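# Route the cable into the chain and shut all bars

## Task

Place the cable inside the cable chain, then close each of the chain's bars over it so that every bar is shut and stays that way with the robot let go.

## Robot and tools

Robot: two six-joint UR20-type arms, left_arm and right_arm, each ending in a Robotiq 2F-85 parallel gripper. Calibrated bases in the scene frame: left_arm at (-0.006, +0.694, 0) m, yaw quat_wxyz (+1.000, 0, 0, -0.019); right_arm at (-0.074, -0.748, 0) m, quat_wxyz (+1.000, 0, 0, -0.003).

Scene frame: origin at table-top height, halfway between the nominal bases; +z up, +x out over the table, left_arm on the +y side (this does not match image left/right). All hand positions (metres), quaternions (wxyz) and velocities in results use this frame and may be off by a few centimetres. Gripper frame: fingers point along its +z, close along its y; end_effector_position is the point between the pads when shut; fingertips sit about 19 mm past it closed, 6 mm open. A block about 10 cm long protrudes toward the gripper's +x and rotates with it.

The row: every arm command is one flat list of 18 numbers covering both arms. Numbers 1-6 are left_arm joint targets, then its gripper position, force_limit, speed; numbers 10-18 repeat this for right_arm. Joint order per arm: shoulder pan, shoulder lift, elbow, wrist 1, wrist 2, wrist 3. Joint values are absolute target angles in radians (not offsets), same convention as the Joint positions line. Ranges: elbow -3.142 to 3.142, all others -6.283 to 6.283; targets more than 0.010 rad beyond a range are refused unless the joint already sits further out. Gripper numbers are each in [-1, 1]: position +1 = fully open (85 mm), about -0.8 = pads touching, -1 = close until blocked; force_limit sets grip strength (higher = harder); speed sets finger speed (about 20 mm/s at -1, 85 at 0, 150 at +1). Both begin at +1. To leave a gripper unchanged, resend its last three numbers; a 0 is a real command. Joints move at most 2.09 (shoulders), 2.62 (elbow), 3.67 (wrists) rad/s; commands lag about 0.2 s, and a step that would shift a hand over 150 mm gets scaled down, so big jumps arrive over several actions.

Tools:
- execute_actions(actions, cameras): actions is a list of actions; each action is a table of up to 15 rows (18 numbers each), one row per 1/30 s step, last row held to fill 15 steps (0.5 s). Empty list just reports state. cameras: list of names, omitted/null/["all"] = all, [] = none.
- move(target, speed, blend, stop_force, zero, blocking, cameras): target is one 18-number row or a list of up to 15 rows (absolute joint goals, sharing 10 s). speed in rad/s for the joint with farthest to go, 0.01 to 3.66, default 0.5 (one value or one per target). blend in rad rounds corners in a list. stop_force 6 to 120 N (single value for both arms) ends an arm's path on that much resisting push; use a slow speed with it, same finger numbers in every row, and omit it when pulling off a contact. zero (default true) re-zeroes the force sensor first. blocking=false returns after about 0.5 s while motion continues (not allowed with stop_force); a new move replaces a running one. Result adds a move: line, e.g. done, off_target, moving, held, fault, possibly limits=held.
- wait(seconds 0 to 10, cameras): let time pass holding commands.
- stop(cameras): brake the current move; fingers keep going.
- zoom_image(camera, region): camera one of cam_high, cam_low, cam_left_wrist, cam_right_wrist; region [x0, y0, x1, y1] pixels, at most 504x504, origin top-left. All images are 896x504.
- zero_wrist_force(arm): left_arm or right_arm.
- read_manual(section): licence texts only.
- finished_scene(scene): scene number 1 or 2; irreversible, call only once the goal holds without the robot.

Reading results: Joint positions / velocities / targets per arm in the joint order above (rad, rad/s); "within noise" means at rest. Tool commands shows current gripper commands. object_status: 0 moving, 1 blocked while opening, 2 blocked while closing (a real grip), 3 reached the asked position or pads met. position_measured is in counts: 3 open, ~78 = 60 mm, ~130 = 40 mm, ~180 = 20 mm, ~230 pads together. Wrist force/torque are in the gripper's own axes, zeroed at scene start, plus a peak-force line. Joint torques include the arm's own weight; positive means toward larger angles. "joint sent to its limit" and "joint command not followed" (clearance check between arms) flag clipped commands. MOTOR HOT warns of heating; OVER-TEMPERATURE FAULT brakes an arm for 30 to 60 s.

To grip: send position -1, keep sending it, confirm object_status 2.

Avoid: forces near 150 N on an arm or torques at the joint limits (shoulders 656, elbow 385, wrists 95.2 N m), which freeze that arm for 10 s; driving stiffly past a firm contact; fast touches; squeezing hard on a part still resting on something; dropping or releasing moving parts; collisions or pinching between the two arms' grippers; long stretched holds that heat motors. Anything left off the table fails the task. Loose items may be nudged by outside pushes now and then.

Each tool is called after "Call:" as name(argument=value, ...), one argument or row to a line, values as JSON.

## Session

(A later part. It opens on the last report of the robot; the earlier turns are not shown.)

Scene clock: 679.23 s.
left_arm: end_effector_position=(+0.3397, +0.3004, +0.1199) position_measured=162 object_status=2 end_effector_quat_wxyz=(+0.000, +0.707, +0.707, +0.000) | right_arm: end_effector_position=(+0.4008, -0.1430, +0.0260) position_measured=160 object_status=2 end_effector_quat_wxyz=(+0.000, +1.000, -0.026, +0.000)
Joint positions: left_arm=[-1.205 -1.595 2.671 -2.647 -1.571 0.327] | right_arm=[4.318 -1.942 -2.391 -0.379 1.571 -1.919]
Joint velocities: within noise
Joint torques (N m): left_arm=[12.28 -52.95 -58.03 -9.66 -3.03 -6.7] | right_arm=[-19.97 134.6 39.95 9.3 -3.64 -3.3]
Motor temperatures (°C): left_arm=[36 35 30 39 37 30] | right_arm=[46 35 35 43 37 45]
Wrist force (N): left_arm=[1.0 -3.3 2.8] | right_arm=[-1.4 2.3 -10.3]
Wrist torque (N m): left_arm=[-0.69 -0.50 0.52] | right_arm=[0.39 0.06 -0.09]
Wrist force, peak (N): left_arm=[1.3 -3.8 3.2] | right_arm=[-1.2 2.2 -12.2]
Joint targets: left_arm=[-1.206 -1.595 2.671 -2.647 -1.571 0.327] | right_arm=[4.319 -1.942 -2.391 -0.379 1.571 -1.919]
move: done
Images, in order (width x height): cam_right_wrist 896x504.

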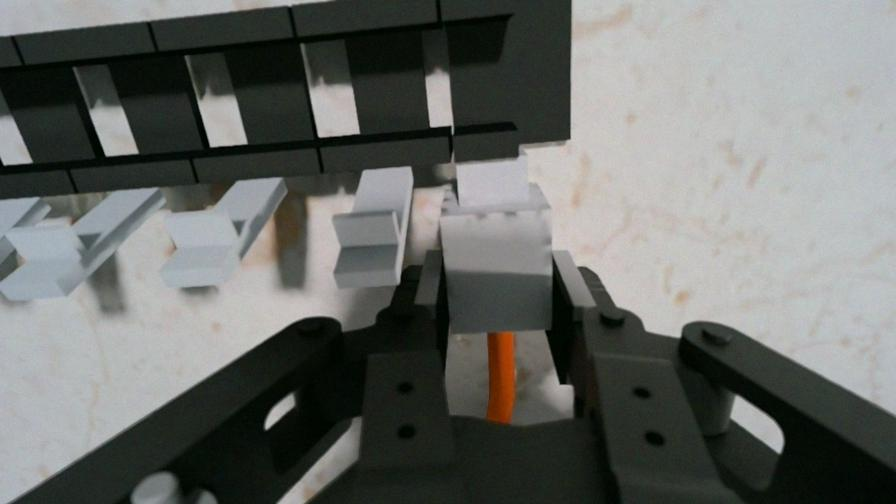

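Call:
move(
  target=[
    [-1.2055, -1.5947, 2.6712, -2.6473, -1.5708, 0.3273, -1, -1, -1, 4.3491, -1.9004, -2.4085, -0.4035, 1.5708, -1.8881, -1, -1, -1],
    [-1.2055, -1.5947, 2.6712, -2.6473, -1.5708, 0.3273, -1, -1, -1, 4.3647, -1.7470, -2.4339, -0.5314, 1.5708, -1.2265, -1, -1, -1],
    [-1.2055, -1.5947, 2.6712, -2.6473, -1.5708, 0.3273, -1, -1, -1, 4.3493, -1.6990, -2.4993, -0.5141, 1.5708, -0.3691, -1, -1, -1],
  ],
  speed=[0.06, 0.4, 0.5],
  blend=[0.02, 0.1, 0],
  cameras=["cam_left_wrist", "cam_right_wrist", "cam_low", "cam_high"],
)

Scene clock: 721.73 s.
left_arm: end_effector_position=(+0.3397, +0.3004, +0.1199) position_measured=162 object_status=2 end_effector_quat_wxyz=(+0.000, +0.707, +0.707, +0.000) | right_arm: end_effector_position=(+0.3407, -0.2350, +0.1200) position_measured=160 object_status=2 end_effector_quat_wxyz=(+0.000, +0.707, -0.707, +0.000)
Joint positions: left_arm=[-1.205 -1.595 2.671 -2.647 -1.571 0.327] | right_arm=[4.349 -1.699 -2.499 -0.514 1.571 -0.369]
Joint velocities: within noise
Joint torques (N m): left_arm=[3.98 -48.41 -51.77 -11.94 -2.78 -5.8] | right_arm=[-26.45 98.77 47.39 12.87 -3.4 3.67]
Motor temperatures (°C): left_arm=[36 35 30 39 37 30] | right_arm=[46 35 35 43 37 44]
Wrist force (N): left_arm=[1.3 -3.5 3.2] | right_arm=[-0.6 0.3 -1.1]
Wrist torque (N m): left_arm=[-0.80 -0.49 0.47] | right_arm=[0.26 0.21 -0.08]
Wrist force, peak (N): left_arm=[1.0 -3.5 3.7] | right_arm=[-1.3 1.6 -11.6]
Joint targets: left_arm=[-1.206 -1.595 2.671 -2.647 -1.571 0.327] | right_arm=[4.349 -1.699 -2.499 -0.514 1.571 -0.369]
move: done

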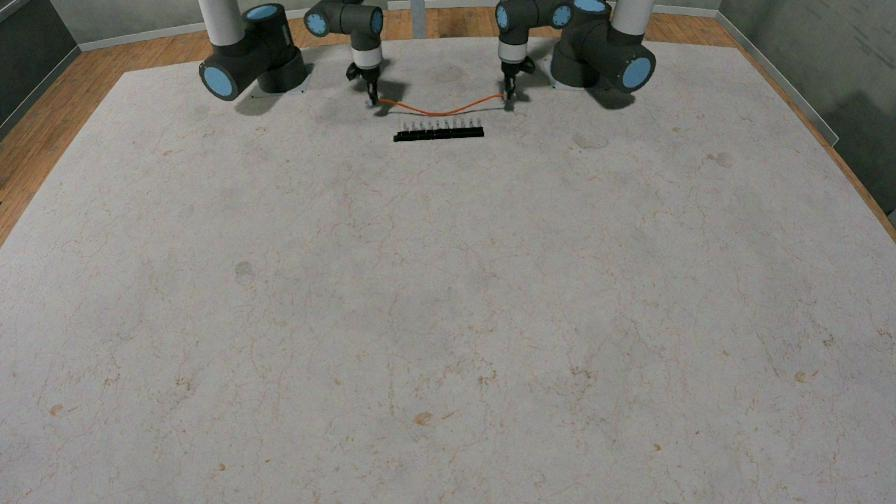

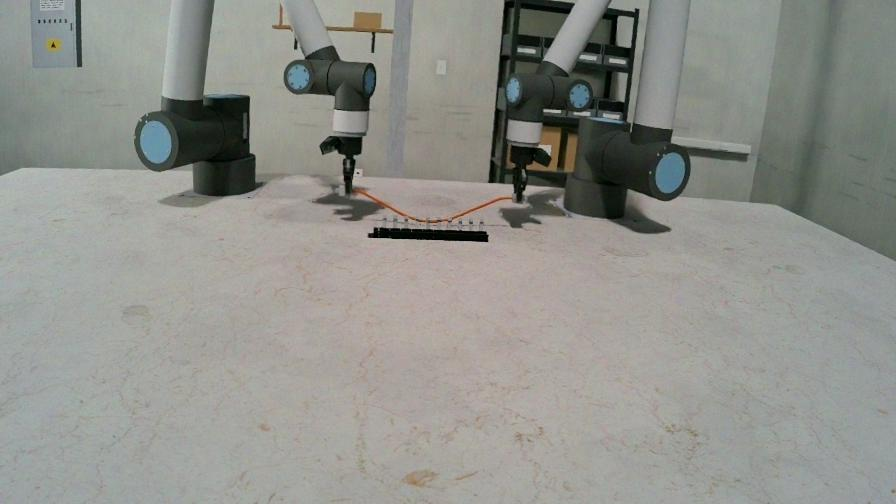

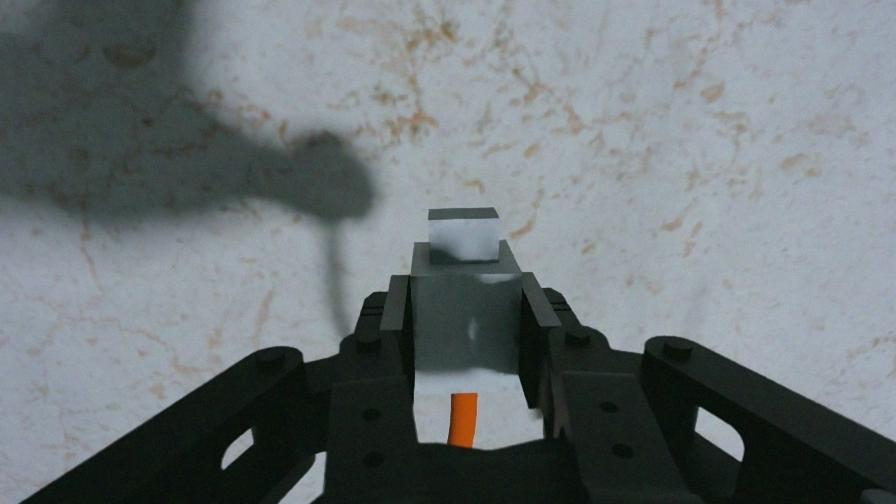

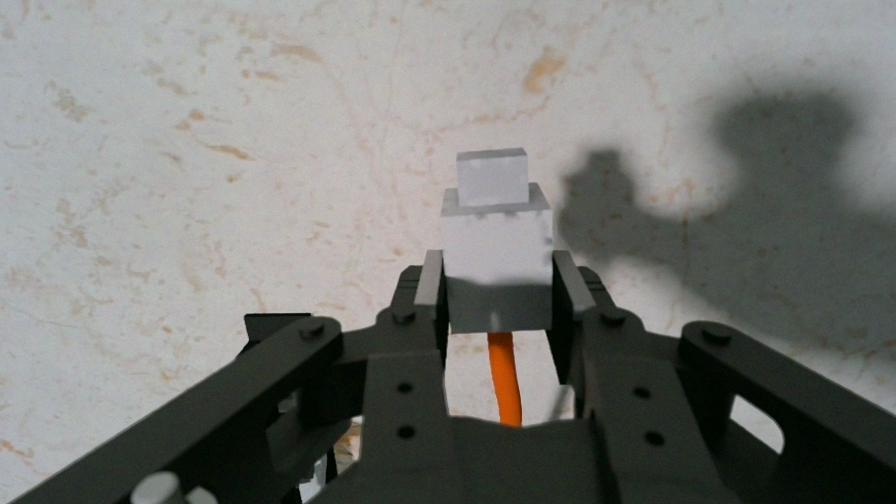

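Call:
zoom_image(
  camera="cam_high",
  region=[350, 60, 530, 150],
)

Call:
zoom_image(
  camera="cam_low",
  region=[330, 170, 540, 260],
)

Scaled by 2.800 from the camera's 896x504 image, which has a finer 1280x720 frame.

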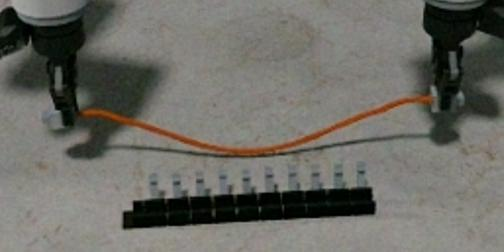

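Scaled by 2.400 from the camera's 896x504 image, which has a finer 1280x720 frame.

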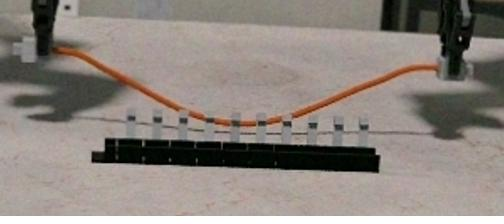

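Call:
move(
  target=[
    [-1.1967, -1.6942, 2.6497, -2.5263, -1.5708, 0.3361, -1, -1, -1, 4.3410, -1.6221, -2.4878, -0.6024, 1.5708, -0.3774, -1, -1, -1],
    [-0.9985, -1.5813, 2.5523, -2.5418, -1.5708, 0.5343, -1, -1, -1, 4.1790, -1.7101, -2.3830, -0.6194, 1.5708, -0.5394, -1, -1, -1],
  ],
  speed=[0.15, 0.2],
  blend=[0.03, 0],
  cameras=["cam_left_wrist", "cam_right_wrist", "cam_low", "cam_high"],
)

Scene clock: 770.83 s.
left_arm: end_effector_position=(+0.4525, +0.3135, +0.1601) position_measured=162 object_status=2 end_effector_quat_wxyz=(+0.000, +0.707, +0.707, +0.000) | right_arm: end_effector_position=(+0.4596, -0.2491, +0.1599) position_measured=160 object_status=2 end_effector_quat_wxyz=(+0.000, +0.707, -0.707, +0.000)
Joint positions: left_arm=[-0.999 -1.581 2.552 -2.542 -1.571 0.534] | right_arm=[4.179 -1.71 -2.383 -0.619 1.571 -0.539]
Joint velocities: within noise
Joint torques (N m): left_arm=[23 -43.13 -80.95 -13.63 -2.44 5.55] | right_arm=[-25.28 69.27 77.83 7.63 -3.26 -4.27]
Motor temperatures (°C): left_arm=[36 35 30 39 37 30] | right_arm=[46 35 35 43 37 44]
Wrist force (N): left_arm=[1.3 -2.3 2.9] | right_arm=[-0.5 1.0 -0.3]
Wrist torque (N m): left_arm=[-0.60 -0.60 0.50] | right_arm=[0.41 0.09 -0.09]
Wrist force, peak (N): left_arm=[0.9 -3.4 3.9] | right_arm=[-0.4 1.9 -1.1]
Joint targets: left_arm=[-0.999 -1.581 2.552 -2.542 -1.571 0.534] | right_arm=[4.179 -1.710 -2.383 -0.619 1.571 -0.539]
move: done

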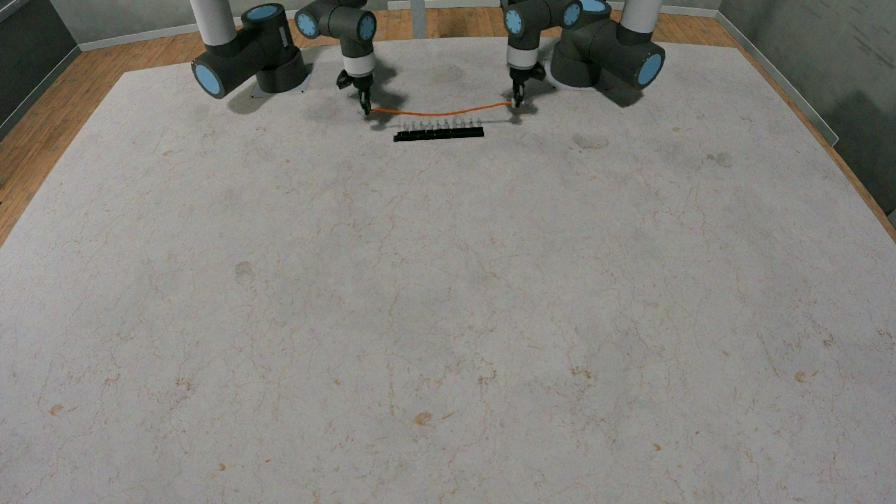

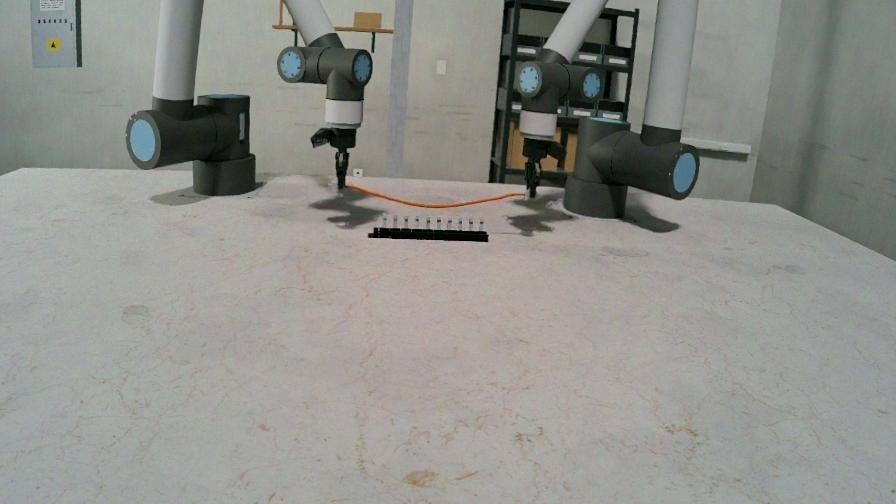

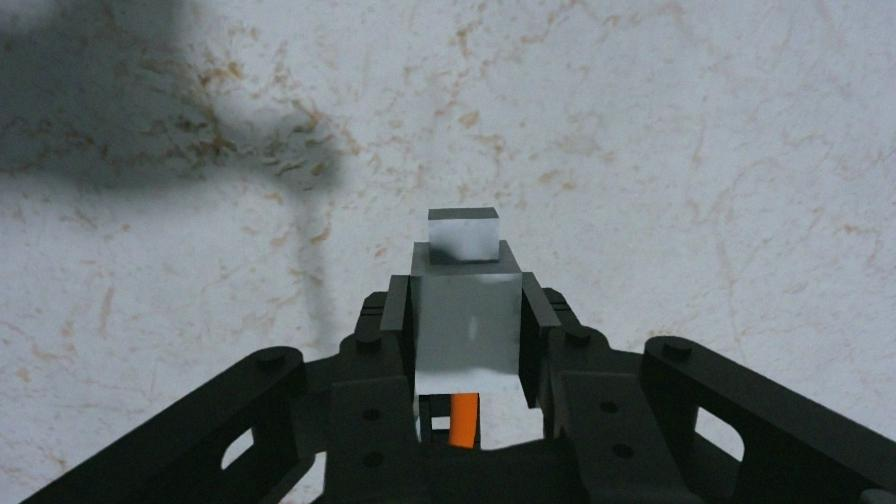

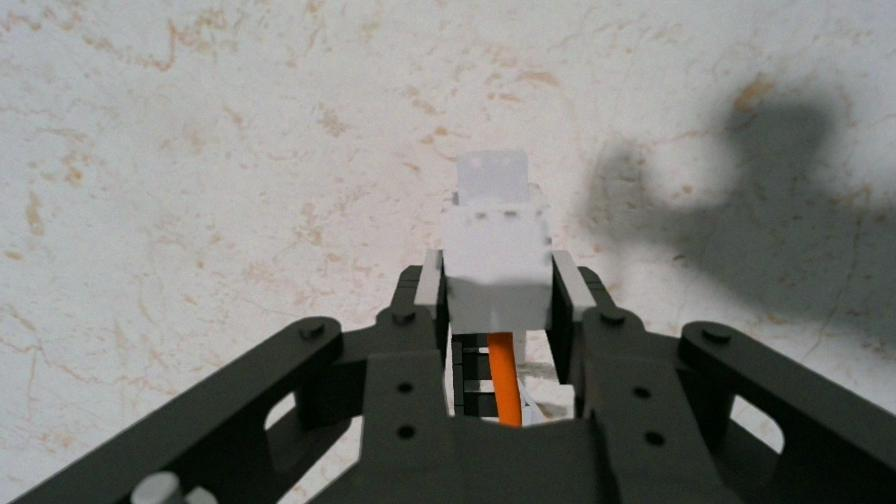

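Call:
zoom_image(
  camera="cam_left_wrist",
  region=[390, 370, 550, 460],
)

Call:
zoom_image(
  camera="cam_right_wrist",
  region=[420, 300, 600, 430],
)

Call:
zoom_image(
  camera="cam_low",
  region=[310, 160, 560, 260],
)

Call:
zoom_image(
  camera="cam_high",
  region=[350, 70, 530, 160],
)

Scaled by 3.150 from the camera's 896x504 image, which has a finer 1280x720 frame.

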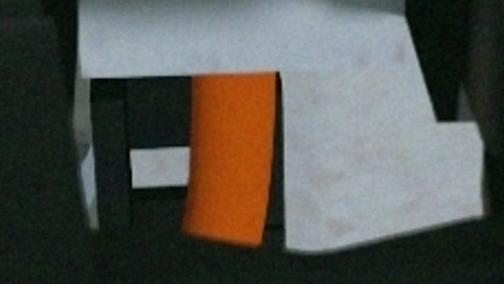

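Scaled by 2.800 from the camera's 896x504 image, which has a finer 1280x720 frame.

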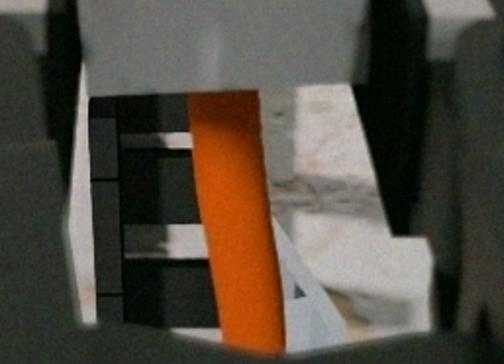

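Scaled by 2.016 from the camera's 896x504 image, which has a finer 1280x720 frame.

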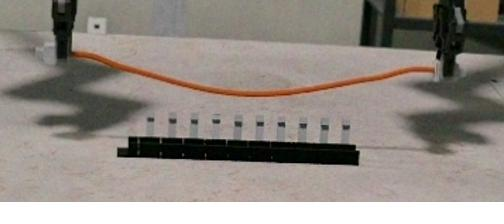

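Scaled by 2.800 from the camera's 896x504 image, which has a finer 1280x720 frame.

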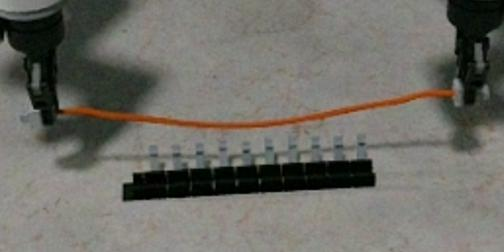

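Call:
move(
  target=[-0.9985, -1.4281, 2.6048, -2.7476, -1.5708, 0.5343, -1, -1, -1, 4.1790, -1.8285, -2.4247, -0.4592, 1.5708, -0.5394, -1, -1, -1],
  speed=0.12,
  cameras=["cam_left_wrist", "cam_right_wrist", "cam_low", "cam_high"],
)

Call:
zoom_image(
  camera="cam_low",
  region=[330, 180, 540, 260],
)

Call:
zoom_image(
  camera="cam_high",
  region=[370, 90, 500, 160],
)

Call:
zoom_image(
  camera="cam_left_wrist",
  region=[390, 370, 550, 460],
)

Call:
zoom_image(
  camera="cam_right_wrist",
  region=[420, 300, 600, 430],
)

Scene clock: 815.37 s.
left_arm: end_effector_position=(+0.4527, +0.3134, +0.0801) position_measured=162 object_status=2 end_effector_quat_wxyz=(+0.000, +0.707, +0.707, +0.000) | right_arm: end_effector_position=(+0.4598, -0.2490, +0.0800) position_measured=160 object_status=2 end_effector_quat_wxyz=(+0.000, +0.707, -0.707, +0.000)
Joint positions: left_arm=[-0.998 -1.428 2.605 -2.747 -1.571 0.534] | right_arm=[4.179 -1.828 -2.425 -0.459 1.571 -0.539]
Joint velocities: within noise
Joint torques (N m): left_arm=[18.36 -59.26 -28.35 -14.86 -2.39 5.21] | right_arm=[-22.77 86.06 41.61 14.66 -3.46 -2.71]
Motor temperatures (°C): left_arm=[36 35 30 39 37 30] | right_arm=[45 35 35 42 36 44]
Wrist force (N): left_arm=[4.8 -2.5 2.2] | right_arm=[2.6 1.1 -1.5]
Wrist torque (N m): left_arm=[-0.63 -0.66 0.46] | right_arm=[0.51 0.19 -0.13]
Wrist force, peak (N): left_arm=[5.3 -2.8 3.4] | right_arm=[3.1 1.0 -0.7]
Joint targets: left_arm=[-0.999 -1.428 2.605 -2.748 -1.571 0.534] | right_arm=[4.179 -1.829 -2.425 -0.459 1.571 -0.539]
move: done

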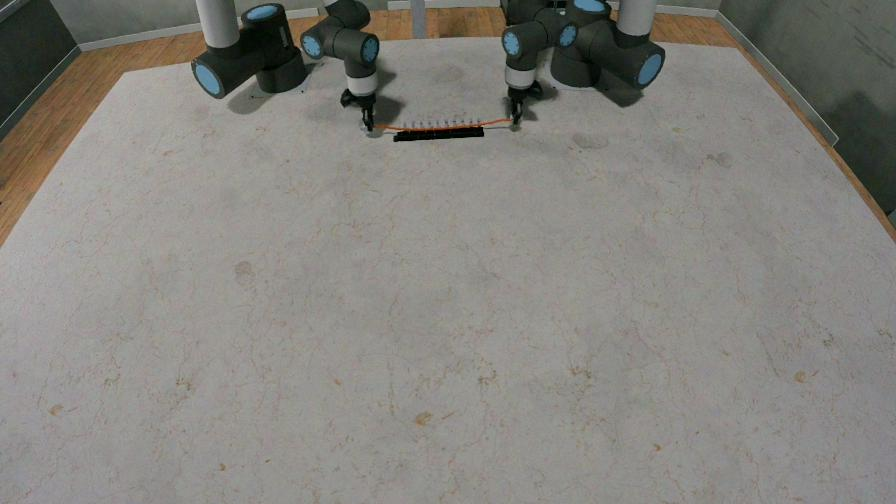

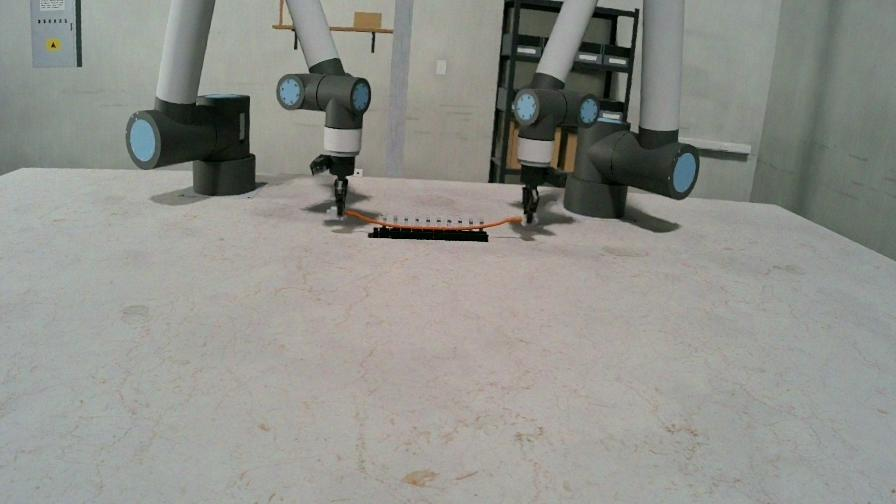

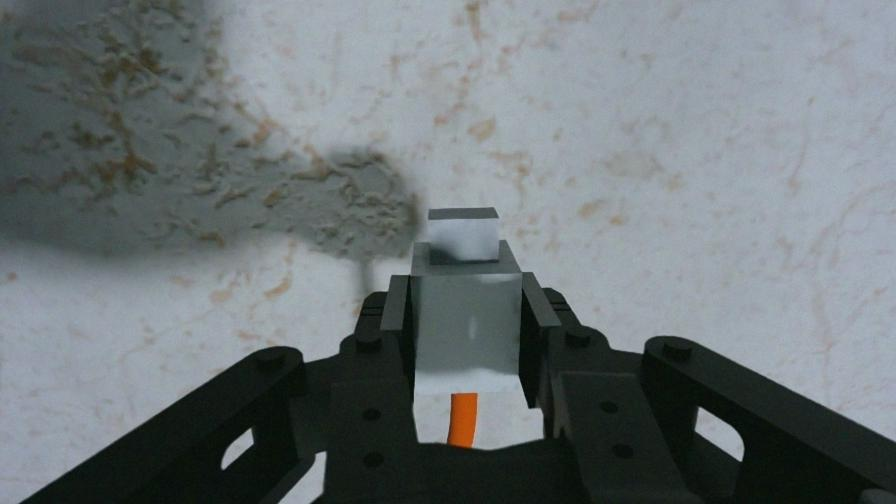

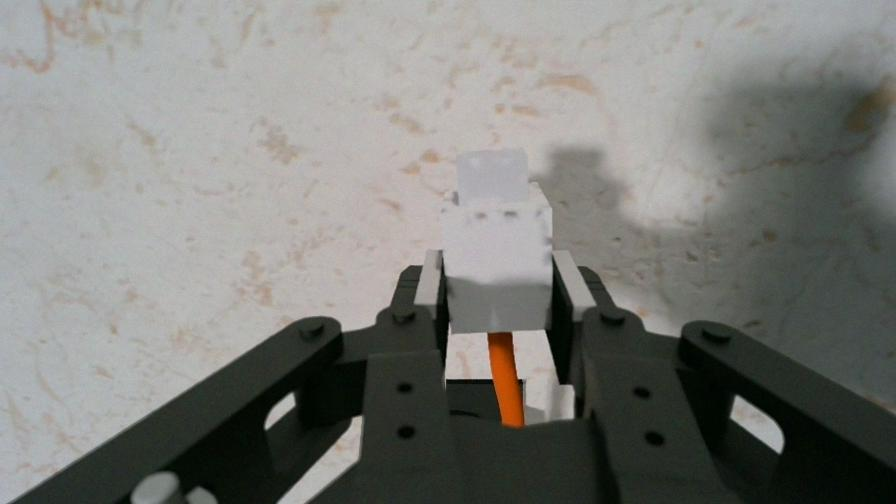

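Scaled by 2.400 from the camera's 896x504 image, which has a finer 1280x720 frame.

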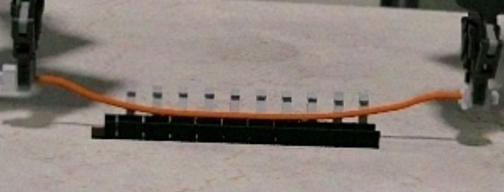

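Scaled by 3.877 from the camera's 896x504 image, which has a finer 1280x720 frame.

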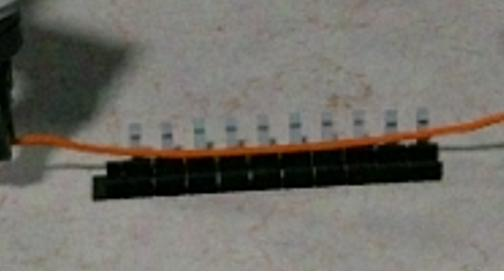

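Scaled by 3.150 from the camera's 896x504 image, which has a finer 1280x720 frame.

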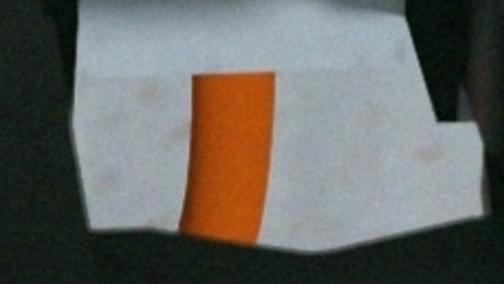

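Scaled by 2.800 from the camera's 896x504 image, which has a finer 1280x720 frame.

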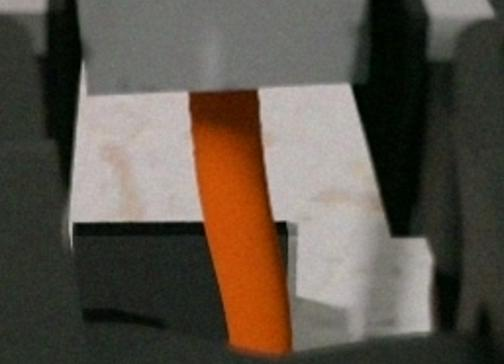

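Call:
move(
  target=[
    [-0.9961, -1.4333, 2.6120, -2.7495, -1.5708, 0.5367, -1, -1, -1, 4.1678, -1.8285, -2.4247, -0.4592, 1.5708, -0.5506, -1, -1, -1],
    [-0.9961, -1.3563, 2.6302, -2.8448, -1.5708, 0.5367, -1, -1, -1, 4.1678, -1.8851, -2.4386, -0.3887, 1.5708, -0.5506, -1, -1, -1],
  ],
  speed=[0.03, 0.08],
  cameras=["cam_left_wrist", "cam_right_wrist", "cam_low", "cam_high"],
)

Call:
zoom_image(
  camera="cam_low",
  region=[330, 180, 540, 260],
)

Call:
zoom_image(
  camera="cam_high",
  region=[370, 90, 500, 160],
)

Call:
zoom_image(
  camera="cam_right_wrist",
  region=[420, 300, 600, 430],
)

Scene clock: 881.53 s.
left_arm: end_effector_position=(+0.4506, +0.3194, +0.0451) position_measured=162 object_status=2 end_effector_quat_wxyz=(+0.000, +0.707, +0.707, +0.000) | right_arm: end_effector_position=(+0.4653, -0.2551, +0.0451) position_measured=160 object_status=2 end_effector_quat_wxyz=(+0.000, +0.707, -0.707, +0.000)
Joint positions: left_arm=[-0.996 -1.356 2.63 -2.845 -1.571 0.537] | right_arm=[4.168 -1.885 -2.439 -0.389 1.571 -0.551]
Joint velocities: within noise
Joint torques (N m): left_arm=[24.79 -64.38 -15.23 -13.37 -1.99 5.68] | right_arm=[-26.33 89.83 33.19 13.68 -3.45 -3.12]
Motor temperatures (°C): left_arm=[35 35 30 39 36 30] | right_arm=[45 35 34 42 36 44]
Wrist force (N): left_arm=[0.2 -3.5 3.8] | right_arm=[-2.0 1.2 -0.6]
Wrist torque (N m): left_arm=[-0.81 -0.79 0.42] | right_arm=[0.40 0.11 -0.09]
Wrist force, peak (N): left_arm=[5.0 -2.5 3.0] | right_arm=[2.8 0.8 -2.1]
Joint targets: left_arm=[-0.996 -1.356 2.630 -2.845 -1.571 0.537] | right_arm=[4.168 -1.885 -2.439 -0.389 1.571 -0.551]
move: done

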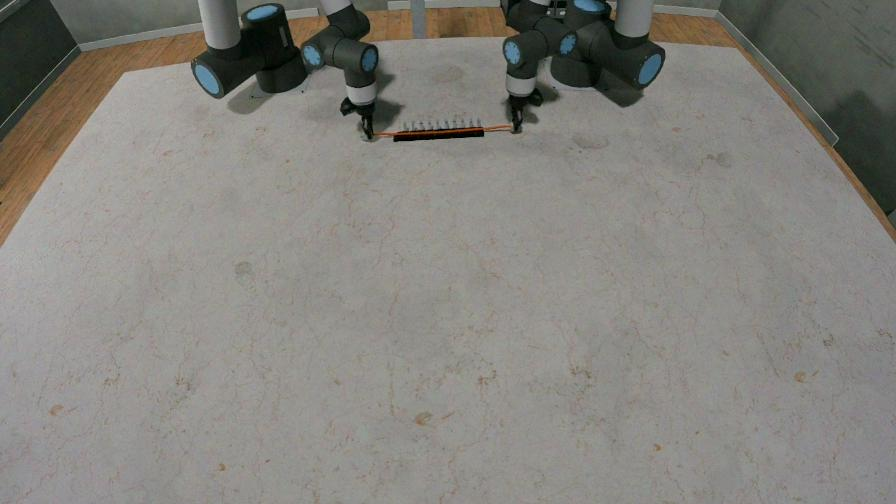

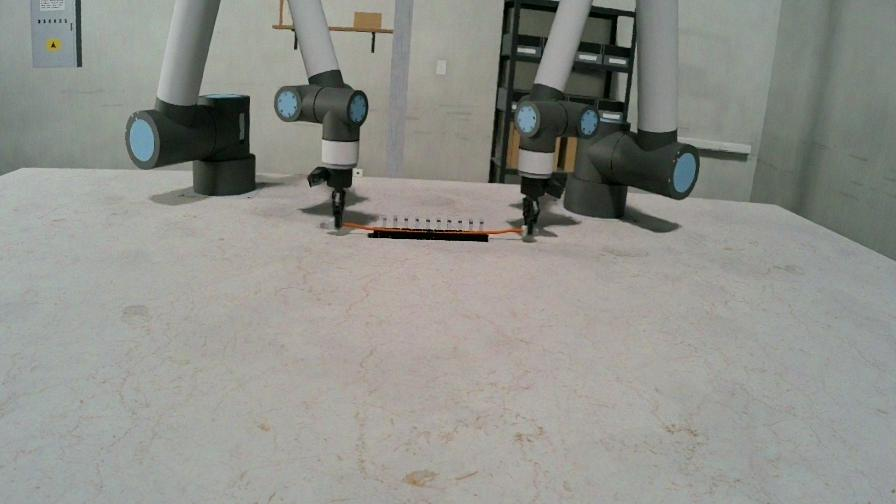

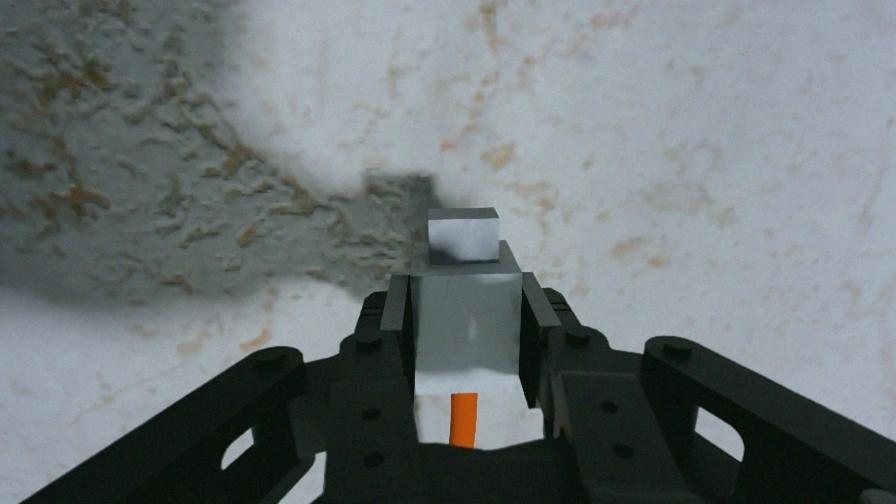

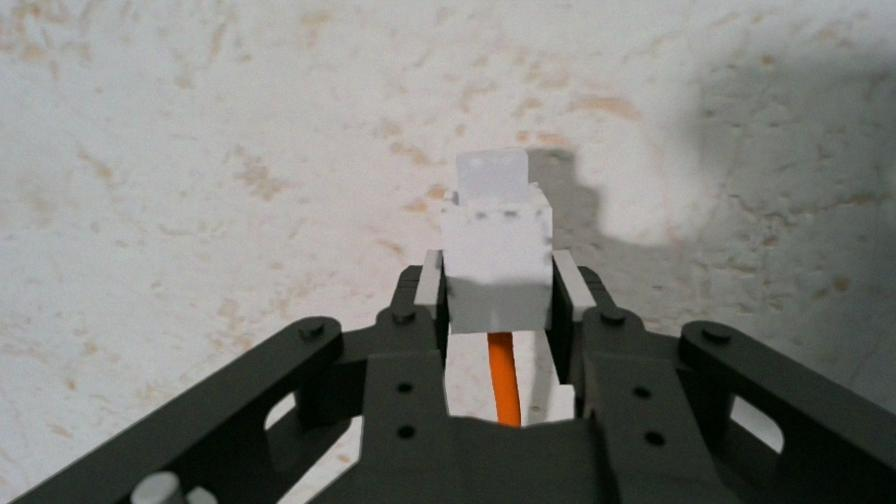

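Scaled by 2.400 from the camera's 896x504 image, which has a finer 1280x720 frame.

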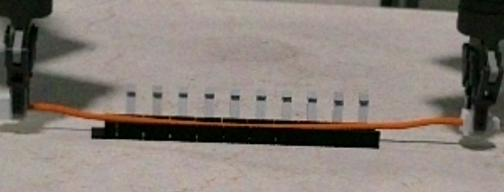

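Scaled by 3.877 from the camera's 896x504 image, which has a finer 1280x720 frame.

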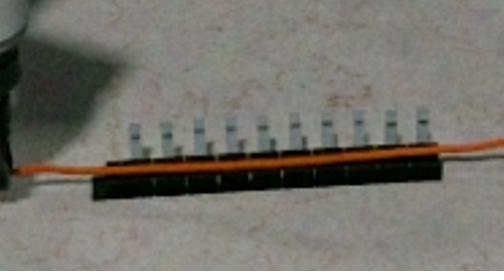

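Scaled by 2.800 from the camera's 896x504 image, which has a finer 1280x720 frame.

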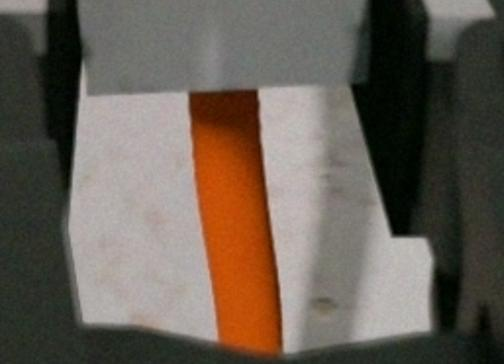

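Call:
move(
  target=[-0.9961, -1.3103, 2.6391, -2.8997, -1.5708, 0.5367, -1, -1, -1, 4.1678, -1.9153, -2.4447, -0.3524, 1.5708, -0.5506, -1, -1, -1],
  speed=0.04,
  stop_force=8,
  cameras=["cam_left_wrist", "cam_right_wrist", "cam_low", "cam_high"],
)

Call:
zoom_image(
  camera="cam_low",
  region=[330, 180, 540, 260],
)

Call:
zoom_image(
  camera="cam_high",
  region=[370, 90, 500, 160],
)

Scene clock: 899.20 s.
left_arm: end_effector_position=(+0.4506, +0.3194, +0.0251) position_measured=162 object_status=2 end_effector_quat_wxyz=(+0.000, +0.707, +0.707, +0.000) | right_arm: end_effector_position=(+0.4653, -0.2551, +0.0270) position_measured=160 object_status=2 end_effector_quat_wxyz=(+0.000, +0.707, -0.707, +0.000)
Joint positions: left_arm=[-0.996 -1.31 2.639 -2.9 -1.571 0.537] | right_arm=[4.168 -1.915 -2.445 -0.352 1.571 -0.551]
Joint velocities: within noise
Joint torques (N m): left_arm=[24.06 -80.47 -20.84 -14.38 -1.82 4.84] | right_arm=[-18.88 96.36 38.76 13.23 -3.47 -3.06]
Motor temperatures (°C): left_arm=[35 35 30 39 36 30] | right_arm=[45 35 34 42 36 44]
Wrist force (N): left_arm=[5.0 -2.3 2.0] | right_arm=[3.2 1.2 -1.9]
Wrist torque (N m): left_arm=[-0.58 -0.74 0.40] | right_arm=[0.53 0.16 -0.10]
Wrist force, peak (N): left_arm=[6.0 -2.7 2.2] | right_arm=[4.0 1.2 -2.1]
Joint targets: left_arm=[-0.996 -1.310 2.639 -2.900 -1.571 0.537] | right_arm=[4.168 -1.915 -2.445 -0.352 1.571 -0.551]
move: done

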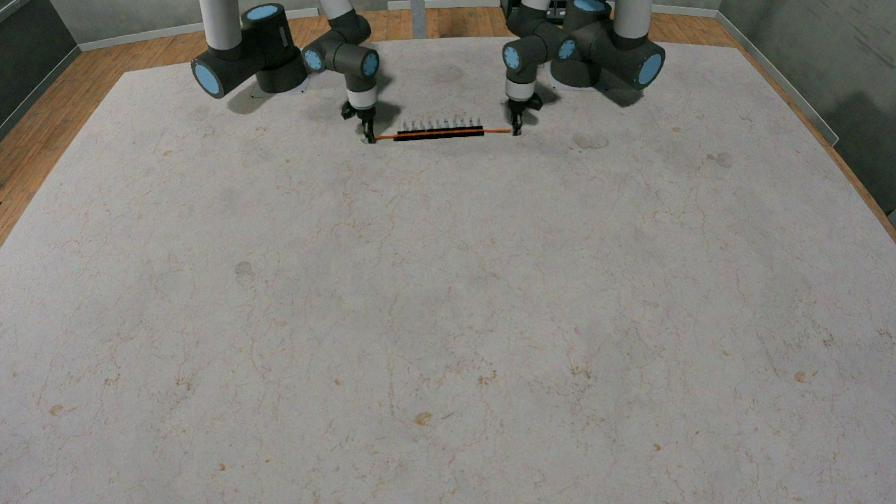

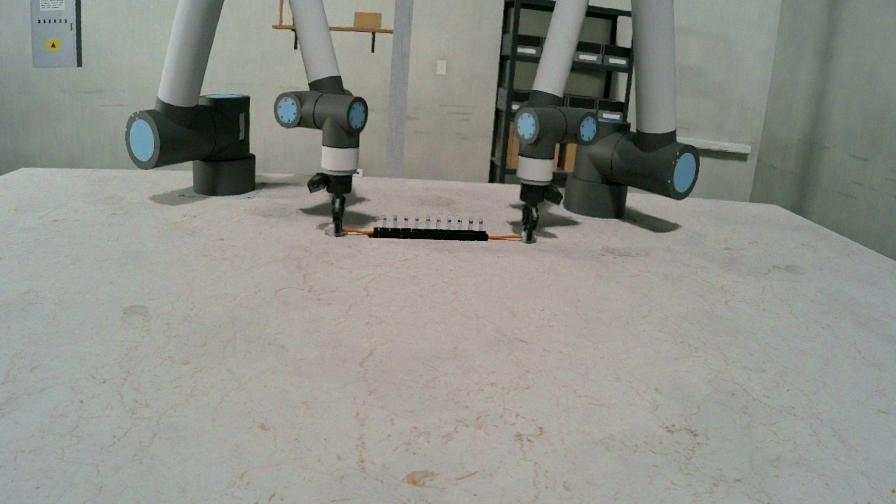

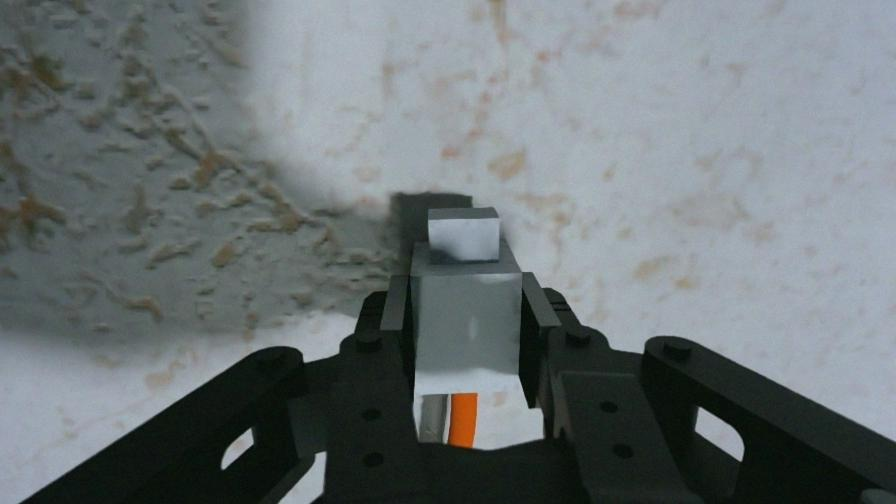

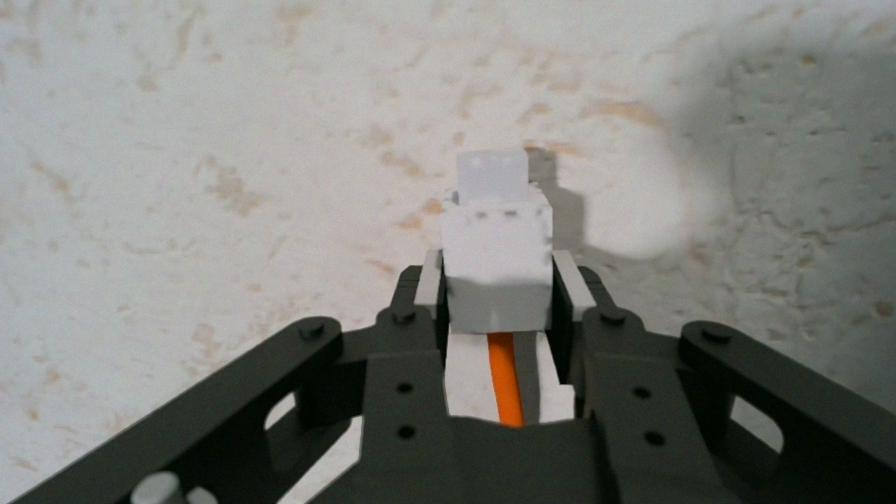

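Scaled by 2.400 from the camera's 896x504 image, which has a finer 1280x720 frame.

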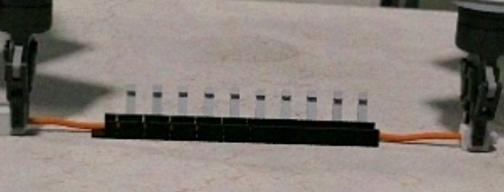

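Scaled by 3.877 from the camera's 896x504 image, which has a finer 1280x720 frame.

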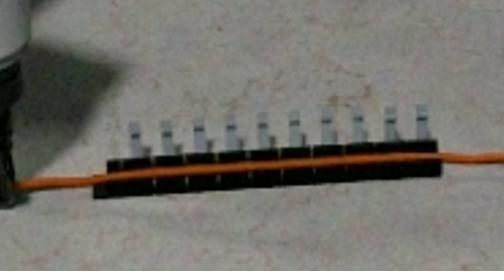

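Call:
move(
  target=[
    [-0.9961, -1.3103, 2.6391, -2.8997, -1.5708, 0.5367, -1, -1, -1, 4.1678, -1.9153, -2.4447, -0.3524, 1.5708, -0.5506, 0.26, -1, -1],
    [-0.9961, -1.3103, 2.6391, -2.8997, -1.5708, 0.5367, -1, -1, -1, 4.1678, -1.8285, -2.4247, -0.4592, 1.5708, -0.5506, 0.26, -1, -1],
    [-0.9961, -1.3103, 2.6391, -2.8997, -1.5708, 0.5367, -1, -1, -1, 4.1678, -1.7101, -2.3830, -0.6194, 1.5708, -0.5506, 0.26, -1, -1],
  ],
  speed=[0.1, 0.12, 0.3],
  cameras=["cam_left_wrist", "cam_right_wrist", "cam_low", "cam_high"],
)

Call:
zoom_image(
  camera="cam_right_wrist",
  region=[380, 280, 640, 450],
)

Call:
zoom_image(
  camera="cam_high",
  region=[360, 90, 540, 160],
)

Scene clock: 917.17 s.
left_arm: end_effector_position=(+0.4506, +0.3194, +0.0251) position_measured=162 object_status=2 end_effector_quat_wxyz=(+0.000, +0.707, +0.707, +0.000) | right_arm: end_effector_position=(+0.4653, -0.2551, +0.1598) position_measured=96 object_status=3 end_effector_quat_wxyz=(+0.000, +0.707, -0.707, +0.000)
Joint positions: left_arm=[-0.996 -1.31 2.639 -2.9 -1.571 0.537] | right_arm=[4.168 -1.71 -2.383 -0.619 1.571 -0.551]
Joint velocities: within noise
Joint torques (N m): left_arm=[15.77 -86.81 -42.89 -6.99 -1.54 4.51] | right_arm=[6.36 114.95 82.08 7.9 -3.04 -2.66]
Motor temperatures (°C): left_arm=[35 34 30 39 36 30] | right_arm=[45 35 34 42 36 44]
Wrist force (N): left_arm=[1.2 -2.9 2.2] | right_arm=[-0.9 1.0 -1.0]
Wrist torque (N m): left_arm=[-0.66 -0.76 0.40] | right_arm=[0.40 0.19 -0.05]
Wrist force, peak (N): left_arm=[5.3 -2.7 2.5] | right_arm=[3.4 1.2 -2.5]
Joint targets: left_arm=[-0.996 -1.310 2.639 -2.900 -1.571 0.537] | right_arm=[4.168 -1.710 -2.383 -0.619 1.571 -0.551]
move: done

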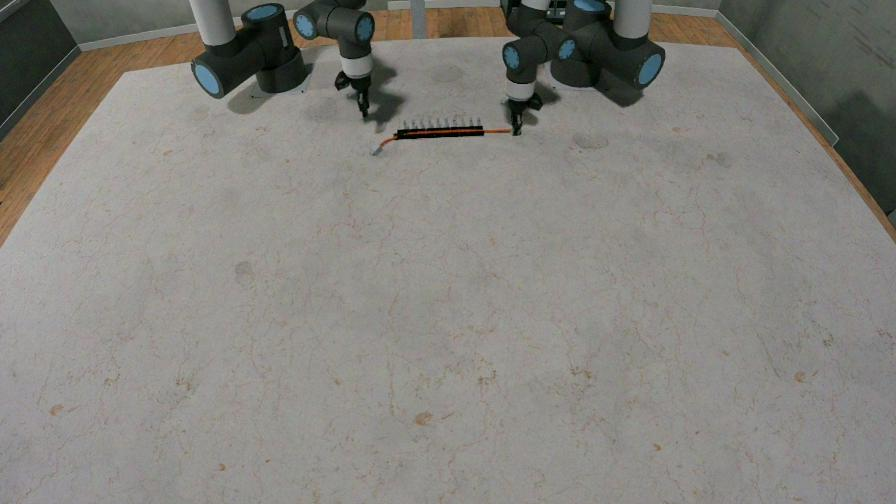

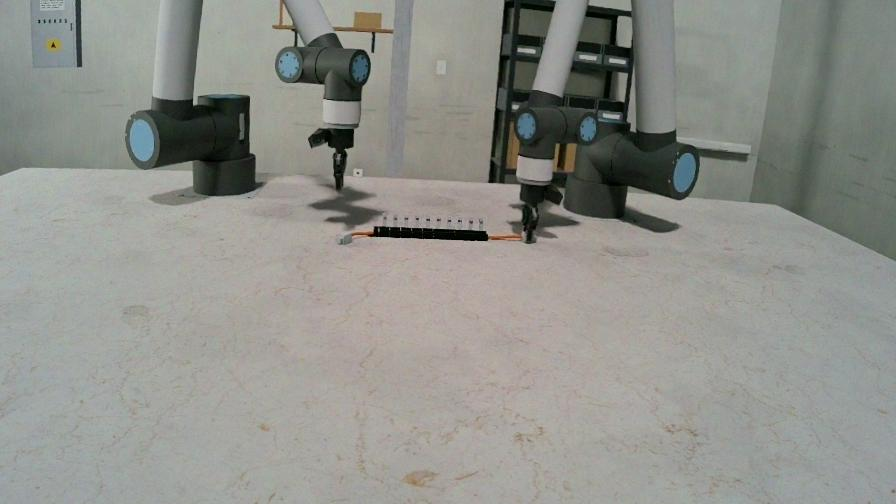

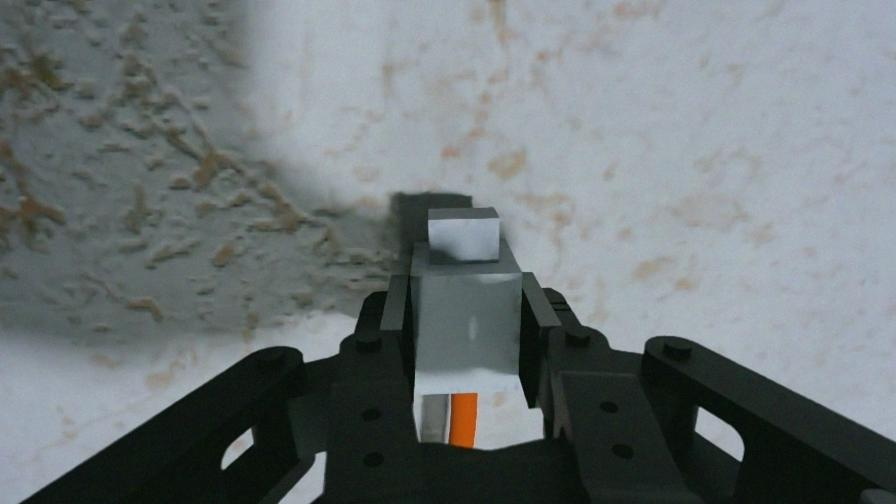

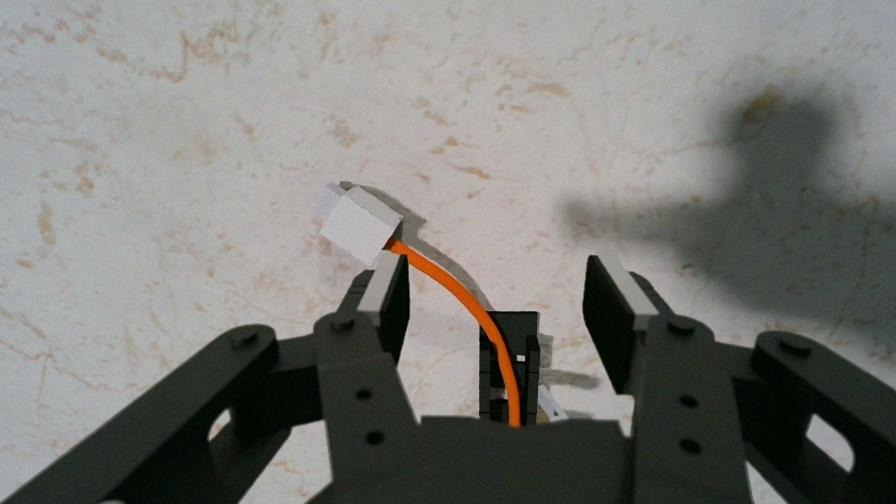

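Scaled by 1.938 from the camera's 896x504 image, which has a finer 1280x720 frame.

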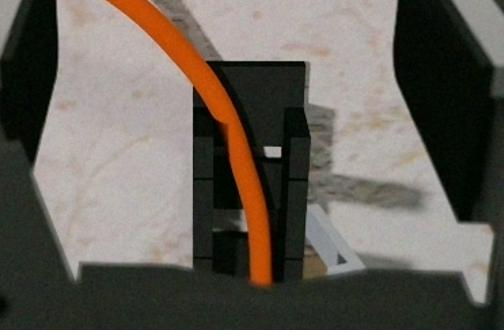

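Scaled by 2.800 from the camera's 896x504 image, which has a finer 1280x720 frame.

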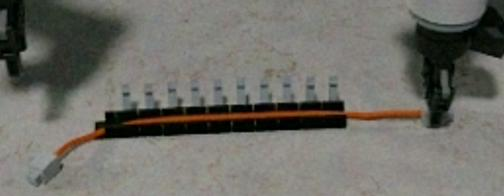

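Call:
move(
  target=[-0.9961, -1.3103, 2.6391, -2.8997, -1.5708, 0.5367, -1, -1, -1, 4.3894, -1.8792, -2.2081, -0.6251, 1.5708, -1.8998, -1, -1, 0],
  speed=0.5,
  cameras=["cam_right_wrist"],
)

Scene clock: 971.70 s.
left_arm: end_effector_position=(+0.4506, +0.3194, +0.0251) position_measured=162 object_status=2 end_effector_quat_wxyz=(+0.000, +0.707, +0.707, +0.000) | right_arm: end_effector_position=(+0.3909, -0.0111, +0.1300) position_measured=232 object_status=3 end_effector_quat_wxyz=(+0.000, +1.000, +0.000, +0.000)
Joint positions: left_arm=[-0.996 -1.31 2.639 -2.9 -1.571 0.537] | right_arm=[4.389 -1.879 -2.208 -0.625 1.571 -1.9]
Joint velocities: within noise
Joint torques (N m): left_arm=[8.77 -93.24 -32.62 -7.85 -0.92 4.76] | right_arm=[32.83 107.28 84.31 8.39 -3.47 -3.91]
Motor temperatures (°C): left_arm=[35 34 30 39 36 30] | right_arm=[45 35 34 41 36 43]
Wrist force (N): left_arm=[1.7 -2.5 2.2] | right_arm=[-0.1 1.4 -1.0]
Wrist torque (N m): left_arm=[-0.58 -0.84 0.39] | right_arm=[0.42 0.00 -0.11]
Wrist force, peak (N): left_arm=[1.5 -3.2 2.6] | right_arm=[-0.6 1.3 -1.8]
Joint targets: left_arm=[-0.996 -1.310 2.639 -2.900 -1.571 0.537] | right_arm=[4.389 -1.879 -2.208 -0.625 1.571 -1.900]
move: done
Images, in order (width x height): cam_right_wrist 896x504.

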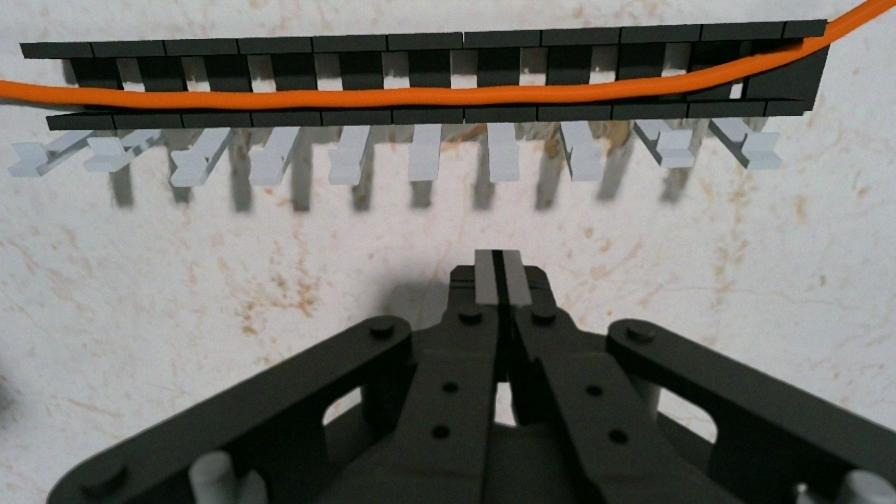

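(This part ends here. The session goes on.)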